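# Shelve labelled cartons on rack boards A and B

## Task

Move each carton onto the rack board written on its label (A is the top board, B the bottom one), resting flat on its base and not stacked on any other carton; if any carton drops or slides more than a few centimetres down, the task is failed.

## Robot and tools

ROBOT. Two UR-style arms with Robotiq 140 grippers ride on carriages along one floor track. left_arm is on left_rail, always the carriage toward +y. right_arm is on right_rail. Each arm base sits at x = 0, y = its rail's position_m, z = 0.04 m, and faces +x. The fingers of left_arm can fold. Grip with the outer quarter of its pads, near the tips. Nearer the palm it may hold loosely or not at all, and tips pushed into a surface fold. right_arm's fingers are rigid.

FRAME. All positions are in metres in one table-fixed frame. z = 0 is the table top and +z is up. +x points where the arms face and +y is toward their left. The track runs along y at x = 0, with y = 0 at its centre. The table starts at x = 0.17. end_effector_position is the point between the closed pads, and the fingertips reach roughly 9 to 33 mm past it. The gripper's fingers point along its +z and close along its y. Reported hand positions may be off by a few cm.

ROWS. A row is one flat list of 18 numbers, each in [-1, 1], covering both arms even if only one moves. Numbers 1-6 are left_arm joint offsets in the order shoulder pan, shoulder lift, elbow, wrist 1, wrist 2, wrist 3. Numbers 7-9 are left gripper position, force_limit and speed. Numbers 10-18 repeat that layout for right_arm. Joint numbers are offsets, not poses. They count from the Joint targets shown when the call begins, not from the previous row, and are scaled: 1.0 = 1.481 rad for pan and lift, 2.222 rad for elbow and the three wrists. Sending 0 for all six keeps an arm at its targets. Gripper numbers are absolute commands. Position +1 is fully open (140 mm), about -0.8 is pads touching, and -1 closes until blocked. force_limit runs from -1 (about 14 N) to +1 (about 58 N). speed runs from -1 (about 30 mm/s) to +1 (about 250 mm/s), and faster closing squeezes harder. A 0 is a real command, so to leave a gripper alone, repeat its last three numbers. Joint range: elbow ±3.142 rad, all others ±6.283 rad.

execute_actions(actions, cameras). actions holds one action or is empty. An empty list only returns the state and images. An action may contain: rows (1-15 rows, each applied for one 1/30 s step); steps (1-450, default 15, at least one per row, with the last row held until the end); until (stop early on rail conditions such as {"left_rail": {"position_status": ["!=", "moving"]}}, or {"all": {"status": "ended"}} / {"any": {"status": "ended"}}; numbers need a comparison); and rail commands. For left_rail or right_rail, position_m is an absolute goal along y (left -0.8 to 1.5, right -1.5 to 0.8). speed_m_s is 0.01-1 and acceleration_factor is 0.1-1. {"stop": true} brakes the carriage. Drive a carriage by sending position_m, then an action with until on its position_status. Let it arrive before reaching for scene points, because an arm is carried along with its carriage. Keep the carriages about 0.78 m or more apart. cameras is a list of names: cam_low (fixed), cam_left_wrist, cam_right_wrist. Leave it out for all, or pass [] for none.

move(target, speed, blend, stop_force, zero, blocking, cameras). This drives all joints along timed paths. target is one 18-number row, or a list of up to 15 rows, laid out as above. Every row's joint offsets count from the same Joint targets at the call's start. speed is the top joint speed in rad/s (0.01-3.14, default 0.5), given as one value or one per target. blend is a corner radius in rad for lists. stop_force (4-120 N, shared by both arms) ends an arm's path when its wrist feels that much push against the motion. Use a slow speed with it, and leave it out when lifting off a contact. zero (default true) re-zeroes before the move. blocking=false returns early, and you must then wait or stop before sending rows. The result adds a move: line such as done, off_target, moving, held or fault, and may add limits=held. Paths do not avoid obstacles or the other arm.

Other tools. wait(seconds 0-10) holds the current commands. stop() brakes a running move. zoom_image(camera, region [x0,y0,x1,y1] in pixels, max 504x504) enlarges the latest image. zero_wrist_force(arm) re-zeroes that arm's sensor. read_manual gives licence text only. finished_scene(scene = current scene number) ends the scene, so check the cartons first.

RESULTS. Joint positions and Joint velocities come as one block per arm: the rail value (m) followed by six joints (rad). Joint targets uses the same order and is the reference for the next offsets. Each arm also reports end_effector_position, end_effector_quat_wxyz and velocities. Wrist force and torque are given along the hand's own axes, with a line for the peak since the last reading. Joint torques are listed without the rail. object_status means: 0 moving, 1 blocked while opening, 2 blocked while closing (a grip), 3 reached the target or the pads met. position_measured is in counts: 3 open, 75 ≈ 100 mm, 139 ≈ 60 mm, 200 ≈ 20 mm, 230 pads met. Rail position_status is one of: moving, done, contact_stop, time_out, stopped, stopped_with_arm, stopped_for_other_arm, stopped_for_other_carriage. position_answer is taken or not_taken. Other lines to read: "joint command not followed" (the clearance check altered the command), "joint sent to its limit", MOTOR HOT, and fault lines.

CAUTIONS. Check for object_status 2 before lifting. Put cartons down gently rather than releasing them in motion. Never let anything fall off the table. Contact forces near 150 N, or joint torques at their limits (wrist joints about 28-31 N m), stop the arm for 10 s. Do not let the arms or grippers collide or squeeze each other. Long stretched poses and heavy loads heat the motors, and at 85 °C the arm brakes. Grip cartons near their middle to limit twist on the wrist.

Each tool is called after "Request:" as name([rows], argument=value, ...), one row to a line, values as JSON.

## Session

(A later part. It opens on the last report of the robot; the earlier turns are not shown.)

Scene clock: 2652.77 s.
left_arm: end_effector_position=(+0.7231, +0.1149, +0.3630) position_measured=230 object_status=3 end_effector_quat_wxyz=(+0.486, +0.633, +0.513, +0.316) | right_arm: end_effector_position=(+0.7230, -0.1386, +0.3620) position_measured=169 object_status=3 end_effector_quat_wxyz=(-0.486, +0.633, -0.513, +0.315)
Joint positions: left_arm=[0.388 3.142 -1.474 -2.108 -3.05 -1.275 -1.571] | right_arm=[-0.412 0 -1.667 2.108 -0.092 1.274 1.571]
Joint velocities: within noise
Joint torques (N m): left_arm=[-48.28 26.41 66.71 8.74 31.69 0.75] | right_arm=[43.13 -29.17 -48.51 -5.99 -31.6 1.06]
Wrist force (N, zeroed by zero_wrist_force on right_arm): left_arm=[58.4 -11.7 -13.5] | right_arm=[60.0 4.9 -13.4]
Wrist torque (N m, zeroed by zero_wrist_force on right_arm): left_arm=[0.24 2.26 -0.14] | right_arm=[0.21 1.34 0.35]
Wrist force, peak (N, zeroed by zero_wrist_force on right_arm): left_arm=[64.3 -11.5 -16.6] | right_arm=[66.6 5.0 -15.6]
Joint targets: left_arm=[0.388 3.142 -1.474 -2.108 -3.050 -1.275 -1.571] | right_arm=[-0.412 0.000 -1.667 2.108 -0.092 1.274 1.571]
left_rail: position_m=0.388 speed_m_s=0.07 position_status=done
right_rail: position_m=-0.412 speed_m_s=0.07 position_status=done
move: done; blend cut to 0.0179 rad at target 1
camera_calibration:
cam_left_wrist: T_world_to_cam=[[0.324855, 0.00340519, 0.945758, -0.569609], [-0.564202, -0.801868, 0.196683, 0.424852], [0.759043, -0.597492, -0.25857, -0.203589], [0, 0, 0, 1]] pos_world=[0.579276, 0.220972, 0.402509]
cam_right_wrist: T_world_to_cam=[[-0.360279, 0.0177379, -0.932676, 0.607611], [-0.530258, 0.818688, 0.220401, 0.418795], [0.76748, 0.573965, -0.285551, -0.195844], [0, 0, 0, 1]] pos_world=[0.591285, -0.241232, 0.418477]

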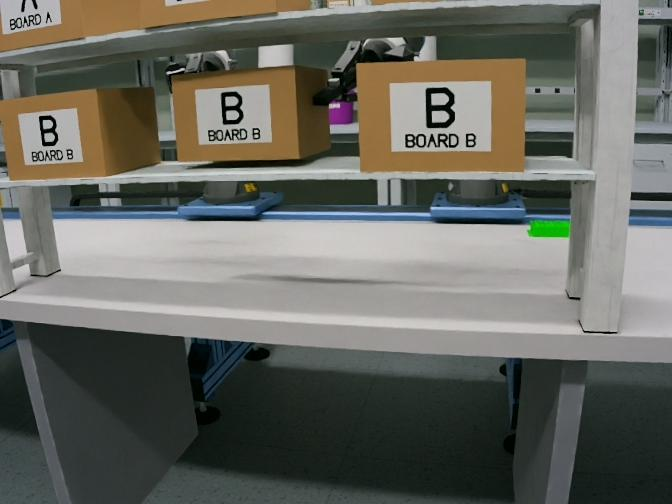

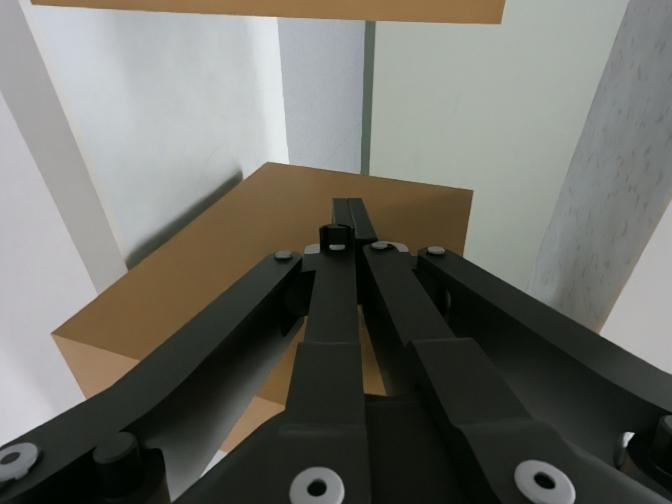

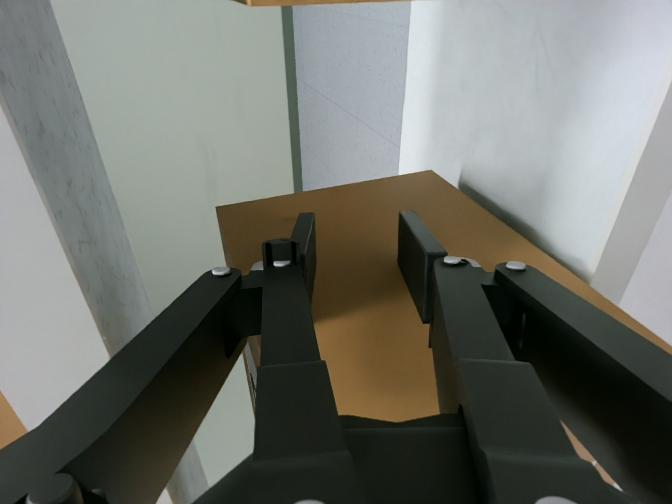

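Request:
move(target=[0,-0.022159,-0.019509,0.034278,0,0,-1,-1,-1, 0,0.022159,0.019509,-0.034278,0,0,-0.32,1,-0.5], speed=0.03, stop_force=8, cameras=[])

Scene clock: 2659.10 s.
left_arm: end_effector_position=(+0.7236, +0.1149, +0.3510) position_measured=230 object_status=3 end_effector_quat_wxyz=(+0.487, +0.633, +0.513, +0.316) | right_arm: end_effector_position=(+0.7234, -0.1386, +0.3496) position_measured=169 object_status=3 end_effector_quat_wxyz=(-0.486, +0.633, -0.513, +0.316)
Joint positions: left_arm=[0.388 3.142 -1.485 -2.122 -3.025 -1.275 -1.571] | right_arm=[-0.412 0 -1.656 2.123 -0.118 1.274 1.571]
Joint velocities: within noise
Joint torques (N m): left_arm=[-47.7 64.06 59.96 0.87 30.82 0.97] | right_arm=[43.66 -47.31 -42.71 2.05 -30.93 0.92]
Wrist force (N, zeroed by zero_wrist_force on right_arm): left_arm=[59.1 -6.0 -14.3] | right_arm=[60.0 -1.5 -15.8]
Wrist torque (N m, zeroed by zero_wrist_force on right_arm): left_arm=[0.12 2.26 -0.21] | right_arm=[0.09 1.29 0.56]
Wrist force, peak (N, zeroed by zero_wrist_force on right_arm): left_arm=[58.8 -11.2 -13.6] | right_arm=[60.3 -5.0 -15.2]
Joint targets: left_arm=[0.388 3.142 -1.485 -2.122 -3.025 -1.275 -1.571] | right_arm=[-0.412 0.000 -1.656 2.123 -0.118 1.274 1.571]
left_rail: position_m=0.388 speed_m_s=0.07 position_status=done
right_rail: position_m=-0.412 speed_m_s=0.07 position_status=done
move: contact (left_arm, right_arm); left_arm: the wrist 1 is farthest, 0.052 rad from its target; right_arm: the wrist 1 is farthest, 0.051 rad from its target
No camera images: "cameras" was empty.

Request:
move(target=[0,-0.0016,-0.0014,0.0024,0,0,-1,-1,-1, 0,0.0014,0.0012,-0.0021,0,0,-0.32,1,-0.5], speed=0.02, cameras=[])

Scene clock: 2666.20 s.
left_arm: end_effector_position=(+0.7236, +0.1149, +0.3484) position_measured=230 object_status=3 end_effector_quat_wxyz=(+0.487, +0.633, +0.513, +0.316) | right_arm: end_effector_position=(+0.7234, -0.1386, +0.3474) position_measured=169 object_status=3 end_effector_quat_wxyz=(-0.486, +0.633, -0.513, +0.315)
Joint positions: left_arm=[0.388 3.142 -1.487 -2.125 -3.02 -1.275 -1.571] | right_arm=[-0.412 0 -1.654 2.125 -0.122 1.274 1.571]
Joint velocities: within noise
Joint torques (N m): left_arm=[-50.48 8.49 27.86 1.57 30.79 0.62] | right_arm=[42.33 -19.38 -23.56 -1.7 -30.74 0.87]
Wrist force (N, zeroed by zero_wrist_force on right_arm): left_arm=[58.2 7.0 -20.1] | right_arm=[60.4 -7.2 -14.2]
Wrist torque (N m, zeroed by zero_wrist_force on right_arm): left_arm=[-0.20 2.14 -0.41] | right_arm=[-0.41 1.33 0.74]
Wrist force, peak (N, zeroed by zero_wrist_force on right_arm): left_arm=[58.7 7.0 -19.5] | right_arm=[60.5 -5.0 -15.7]
Joint targets: left_arm=[0.388 3.142 -1.487 -2.125 -3.020 -1.275 -1.571] | right_arm=[-0.412 0.000 -1.654 2.125 -0.122 1.274 1.571]
left_rail: position_m=0.388 speed_m_s=0.07 position_status=done
right_rail: position_m=-0.412 speed_m_s=0.07 position_status=done
move: done
No camera images: "cameras" was empty.

Request:
move([
  [0,0,0,0,-0.028,0,-1,-1,-1, 0,0,0,0,0.028,0,-0.32,1,-0.5],
  [0,0.054846,-0.026287,-0.010384,-0.028,0,-1,-1,-1, 0,-0.055246,0.026287,0.010567,0.028,0,-0.32,1,-0.5],
  [0,0.123455,-0.060446,-0.021950,-0.028,0,-1,-1,-1, 0,-0.123855,0.060446,0.022133,0.028,0,-0.32,1,-0.5],
  [0,0.204981,-0.094496,-0.042243,-0.028,0,-1,-1,-1, 0,-0.205382,0.094496,0.042426,0.028,0,-0.32,1,-0.5],
  [0,0.204981,-0.094496,-0.042243,0.034203,0,-1,-1,-1, 0,-0.205382,0.094496,0.042426,-0.033753,0,-1,-1,-0.5],
], speed=[0.08,0.15,0.25,0.3,0.3], blend=[0,0.02,0.03,0,0], cameras=["cam_left_wrist", "cam_right_wrist", "cam_low"])

Scene clock: 2684.37 s.
left_arm: end_effector_position=(+0.5574, +0.0904, +0.3567) position_measured=230 object_status=3 end_effector_quat_wxyz=(+0.506, +0.644, +0.494, +0.292) | right_arm: end_effector_position=(+0.5572, -0.1144, +0.3560) position_measured=232 object_status=3 end_effector_quat_wxyz=(-0.505, +0.644, -0.495, +0.292)
Joint positions: left_arm=[0.388 3.142 -1.183 -2.335 -3.114 -1.199 -1.571] | right_arm=[-0.412 0 -1.958 2.335 -0.028 1.199 1.571]
Joint velocities: within noise
Joint torques (N m): left_arm=[5.21 29.97 39.36 -1.02 2.58 0.78] | right_arm=[-5.74 -21.8 -33.2 1.4 -3.32 0.92]
Wrist force (N, zeroed by zero_wrist_force on right_arm): left_arm=[-0.2 -0.3 0.3] | right_arm=[-5.4 3.0 0.5]
Wrist torque (N m, zeroed by zero_wrist_force on right_arm): left_arm=[0.05 0.15 -0.31] | right_arm=[0.69 1.18 -0.08]
Wrist force, peak (N, zeroed by zero_wrist_force on right_arm): left_arm=[58.4 7.7 -20.6] | right_arm=[61.2 -5.7 -14.4]
Joint targets: left_arm=[0.388 3.142 -1.183 -2.335 -3.114 -1.199 -1.571] | right_arm=[-0.412 0.000 -1.958 2.335 -0.028 1.199 1.571]
left_rail: position_m=0.388 speed_m_s=0.07 position_status=done
right_rail: position_m=-0.412 speed_m_s=0.07 position_status=done
move: done
camera_calibration:
cam_left_wrist: T_world_to_cam=[[0.325314, 0.00475925, 0.945594, -0.509984], [-0.619689, -0.754255, 0.216989, 0.332388], [0.714252, -0.656564, -0.24242, -0.0694941], [0, 0, 0, 1]] pos_world=[0.421518, 0.207505, 0.393267]
cam_right_wrist: T_world_to_cam=[[-0.361384, 0.0163144, -0.932274, 0.542163], [-0.586322, 0.773456, 0.240815, 0.331237], [0.725002, 0.63364, -0.26995, -0.0593168], [0, 0, 0, 1]] pos_world=[0.433146, -0.227457, 0.409665]

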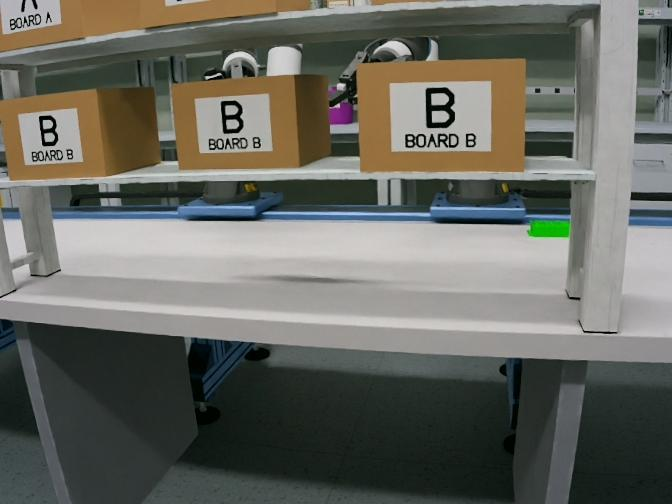

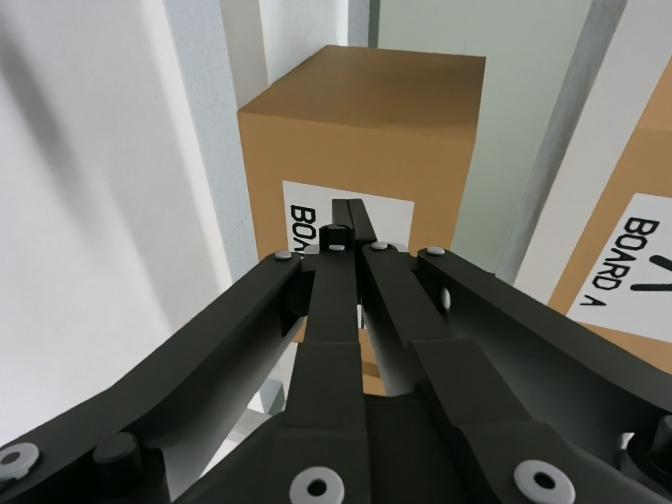

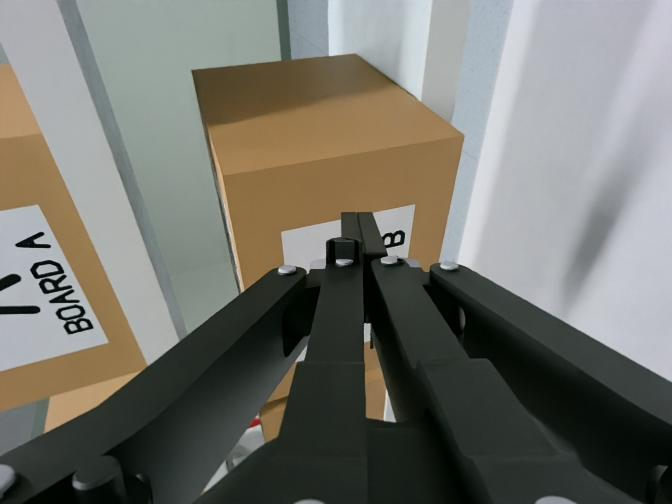

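Request:
move([
  [0,-0.0814,0.0341,0.0202,0,0,-1,-1,-1, 0,0.0814,-0.0341,-0.0202,0,0,-1,-1,-0.5],
  [0,-0.1500,0.0682,0.0317,0,0,-1,-1,-1, 0,0.1500,-0.0682,-0.0317,0,0,-1,-1,-0.5],
], speed=0.1, blend=0.03, stop_force=25, cameras=["cam_left_wrist", "cam_low"])

Scene clock: 2694.77 s.
left_arm: end_effector_position=(+0.6719, +0.0904, +0.3567) position_measured=230 object_status=3 end_effector_quat_wxyz=(+0.506, +0.644, +0.494, +0.292) | right_arm: end_effector_position=(+0.6717, -0.1144, +0.3560) position_measured=232 object_status=3 end_effector_quat_wxyz=(-0.505, +0.644, -0.495, +0.291)
Joint positions: left_arm=[0.388 3.142 -1.406 -2.183 -3.044 -1.199 -1.571] | right_arm=[-0.412 0 -1.736 2.184 -0.098 1.199 1.571]
Joint velocities: within noise
Joint torques (N m): left_arm=[-11.56 8.33 56.22 4.27 1.75 0.6] | right_arm=[8.69 -14 -46.14 -4.63 -2.98 1.16]
Wrist force (N, zeroed by zero_wrist_force on right_arm): left_arm=[-1.8 -1.3 -2.4] | right_arm=[-6.0 4.3 -2.6]
Wrist torque (N m, zeroed by zero_wrist_force on right_arm): left_arm=[-0.08 0.18 -0.30] | right_arm=[0.84 1.14 -0.04]
Wrist force, peak (N, zeroed by zero_wrist_force on right_arm): left_arm=[-1.5 -0.4 -3.2] | right_arm=[-5.7 4.1 -5.0]
Joint targets: left_arm=[0.388 3.142 -1.406 -2.183 -3.044 -1.199 -1.571] | right_arm=[-0.412 0.000 -1.736 2.184 -0.098 1.199 1.571]
left_rail: position_m=0.388 speed_m_s=0.07 position_status=done
right_rail: position_m=-0.412 speed_m_s=0.07 position_status=done
move: done
camera_calibration:
cam_left_wrist: T_world_to_cam=[[0.325483, 0.0047685, 0.945536, -0.547397], [-0.619732, -0.754178, 0.217134, 0.40327], [0.714138, -0.656652, -0.242517, -0.151134], [0, 0, 0, 1]] pos_world=[0.536018, 0.207505, 0.393367]
Images, in order (width x height): cam_low 672x504, cam_left_wrist 672x504.

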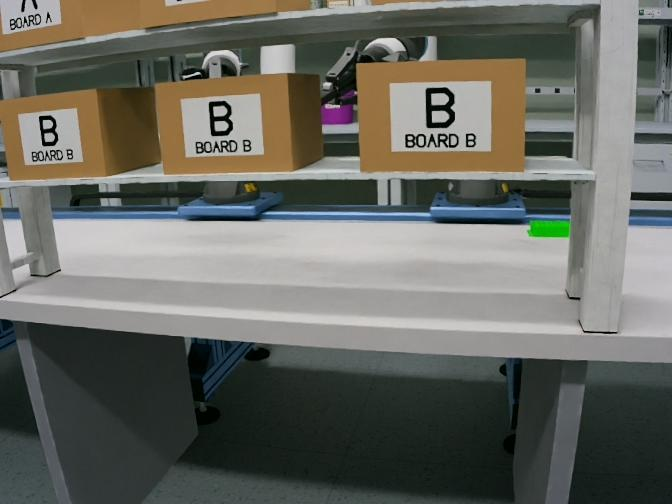

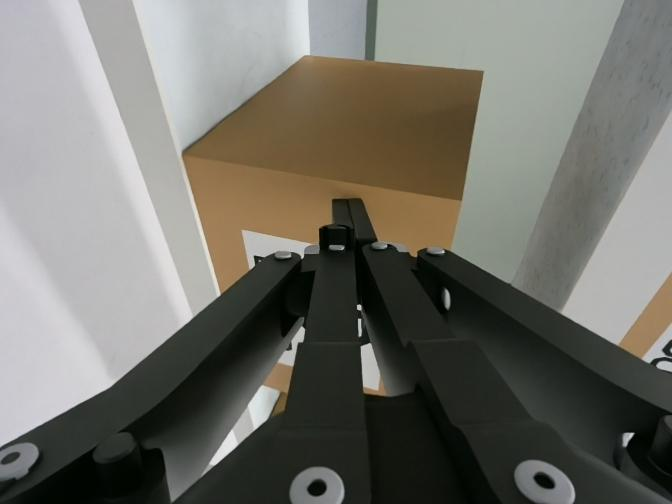

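Request:
move([
  [0,0.0686,-0.0342,-0.0116,0,0,-1,-1,-1, 0,-0.0686,0.0342,0.0116,0,0,-1,-1,-0.5],
  [0,0.1501,-0.0682,-0.0319,0,0,-1,-1,-1, 0,-0.1501,0.0682,0.0319,0,0,-1,-1,-0.5],
  [0,0.289972,0.081557,-0.353040,-0.1045,0,-1,-1,-1, 0,-0.289022,-0.081107,0.352773,0.1045,0,-1,-1,-0.5],
], speed=[0.15,0.3,0.4], blend=[0.03,0.03,0], cameras=["cam_left_wrist", "cam_right_wrist", "cam_low"])

Scene clock: 2706.73 s.
left_arm: end_effector_position=(+0.4531, +0.1666, +0.5489) position_measured=230 object_status=3 end_effector_quat_wxyz=(+0.396, +0.635, +0.586, +0.310) | right_arm: end_effector_position=(+0.4536, -0.1907, +0.5470) position_measured=232 object_status=3 end_effector_quat_wxyz=(-0.395, +0.636, -0.587, +0.310)
Joint positions: left_arm=[0.388 3.142 -0.976 -2.002 -3.828 -1.431 -1.571] | right_arm=[-0.412 0 -2.164 2.004 0.685 1.432 1.571]
Joint velocities: within noise
Joint torques (N m): left_arm=[-8.57 17.62 60.41 -1.98 -2.15 0.55] | right_arm=[5.52 -6.35 -49.87 2.45 3.6 0.98]
Wrist force (N, zeroed by zero_wrist_force on right_arm): left_arm=[-0.3 0.0 0.3] | right_arm=[-5.1 3.0 -0.9]
Wrist torque (N m, zeroed by zero_wrist_force on right_arm): left_arm=[0.09 0.14 -0.28] | right_arm=[0.77 1.16 0.03]
Wrist force, peak (N, zeroed by zero_wrist_force on right_arm): left_arm=[-1.4 -0.4 -3.2] | right_arm=[-6.1 4.6 -2.9]
Joint targets: left_arm=[0.388 3.142 -0.976 -2.002 -3.828 -1.431 -1.571] | right_arm=[-0.412 0.000 -2.164 2.004 0.686 1.432 1.571]
left_rail: position_m=0.388 speed_m_s=0.07 position_status=done
right_rail: position_m=-0.412 speed_m_s=0.07 position_status=done
move: done
camera_calibration:
cam_left_wrist: T_world_to_cam=[[0.483511, 0.000668536, 0.875338, -0.690668], [-0.407256, -0.885005, 0.225632, 0.204328], [0.774829, -0.465582, -0.427637, 0.144018], [0, 0, 0, 1]] pos_world=[0.30557, 0.248345, 0.620053]
cam_right_wrist: T_world_to_cam=[[-0.515062, 0.0205861, -0.856906, 0.713338], [-0.366554, 0.898398, 0.241908, 0.207042], [0.774822, 0.4387, -0.455185, 0.157228], [0, 0, 0, 1]] pos_world=[0.321482, -0.269667, 0.632746]

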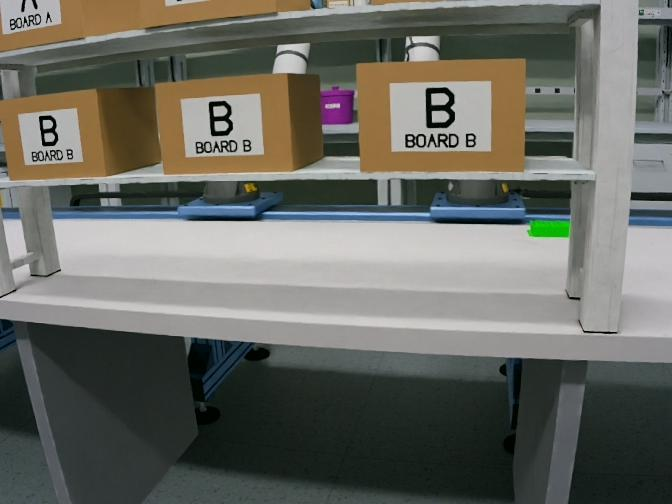

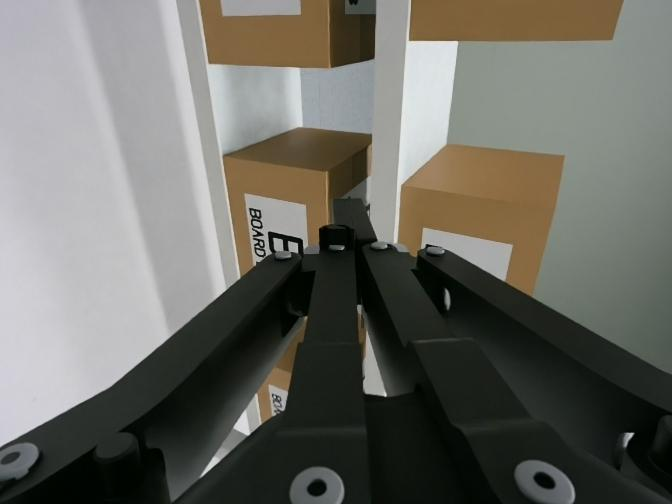

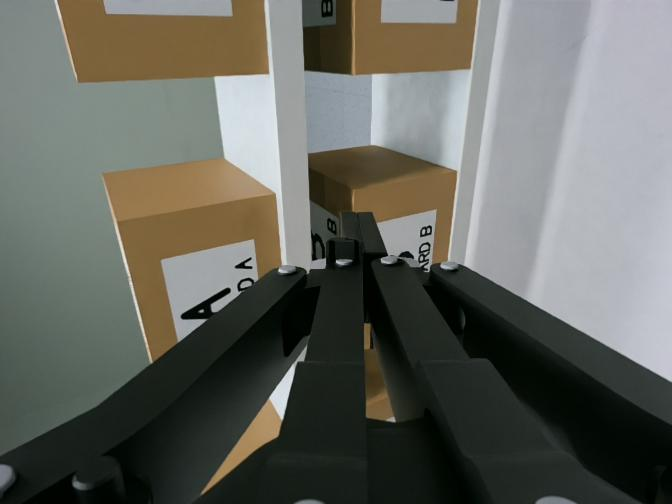

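Request:
zoom_image(camera="cam_low", region=[0, 0, 340, 200])

Scaled by 1.482.

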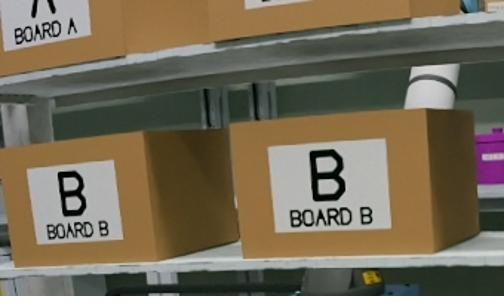

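Request:
finished_scene(scene=2)

The scene is finished: the task was done.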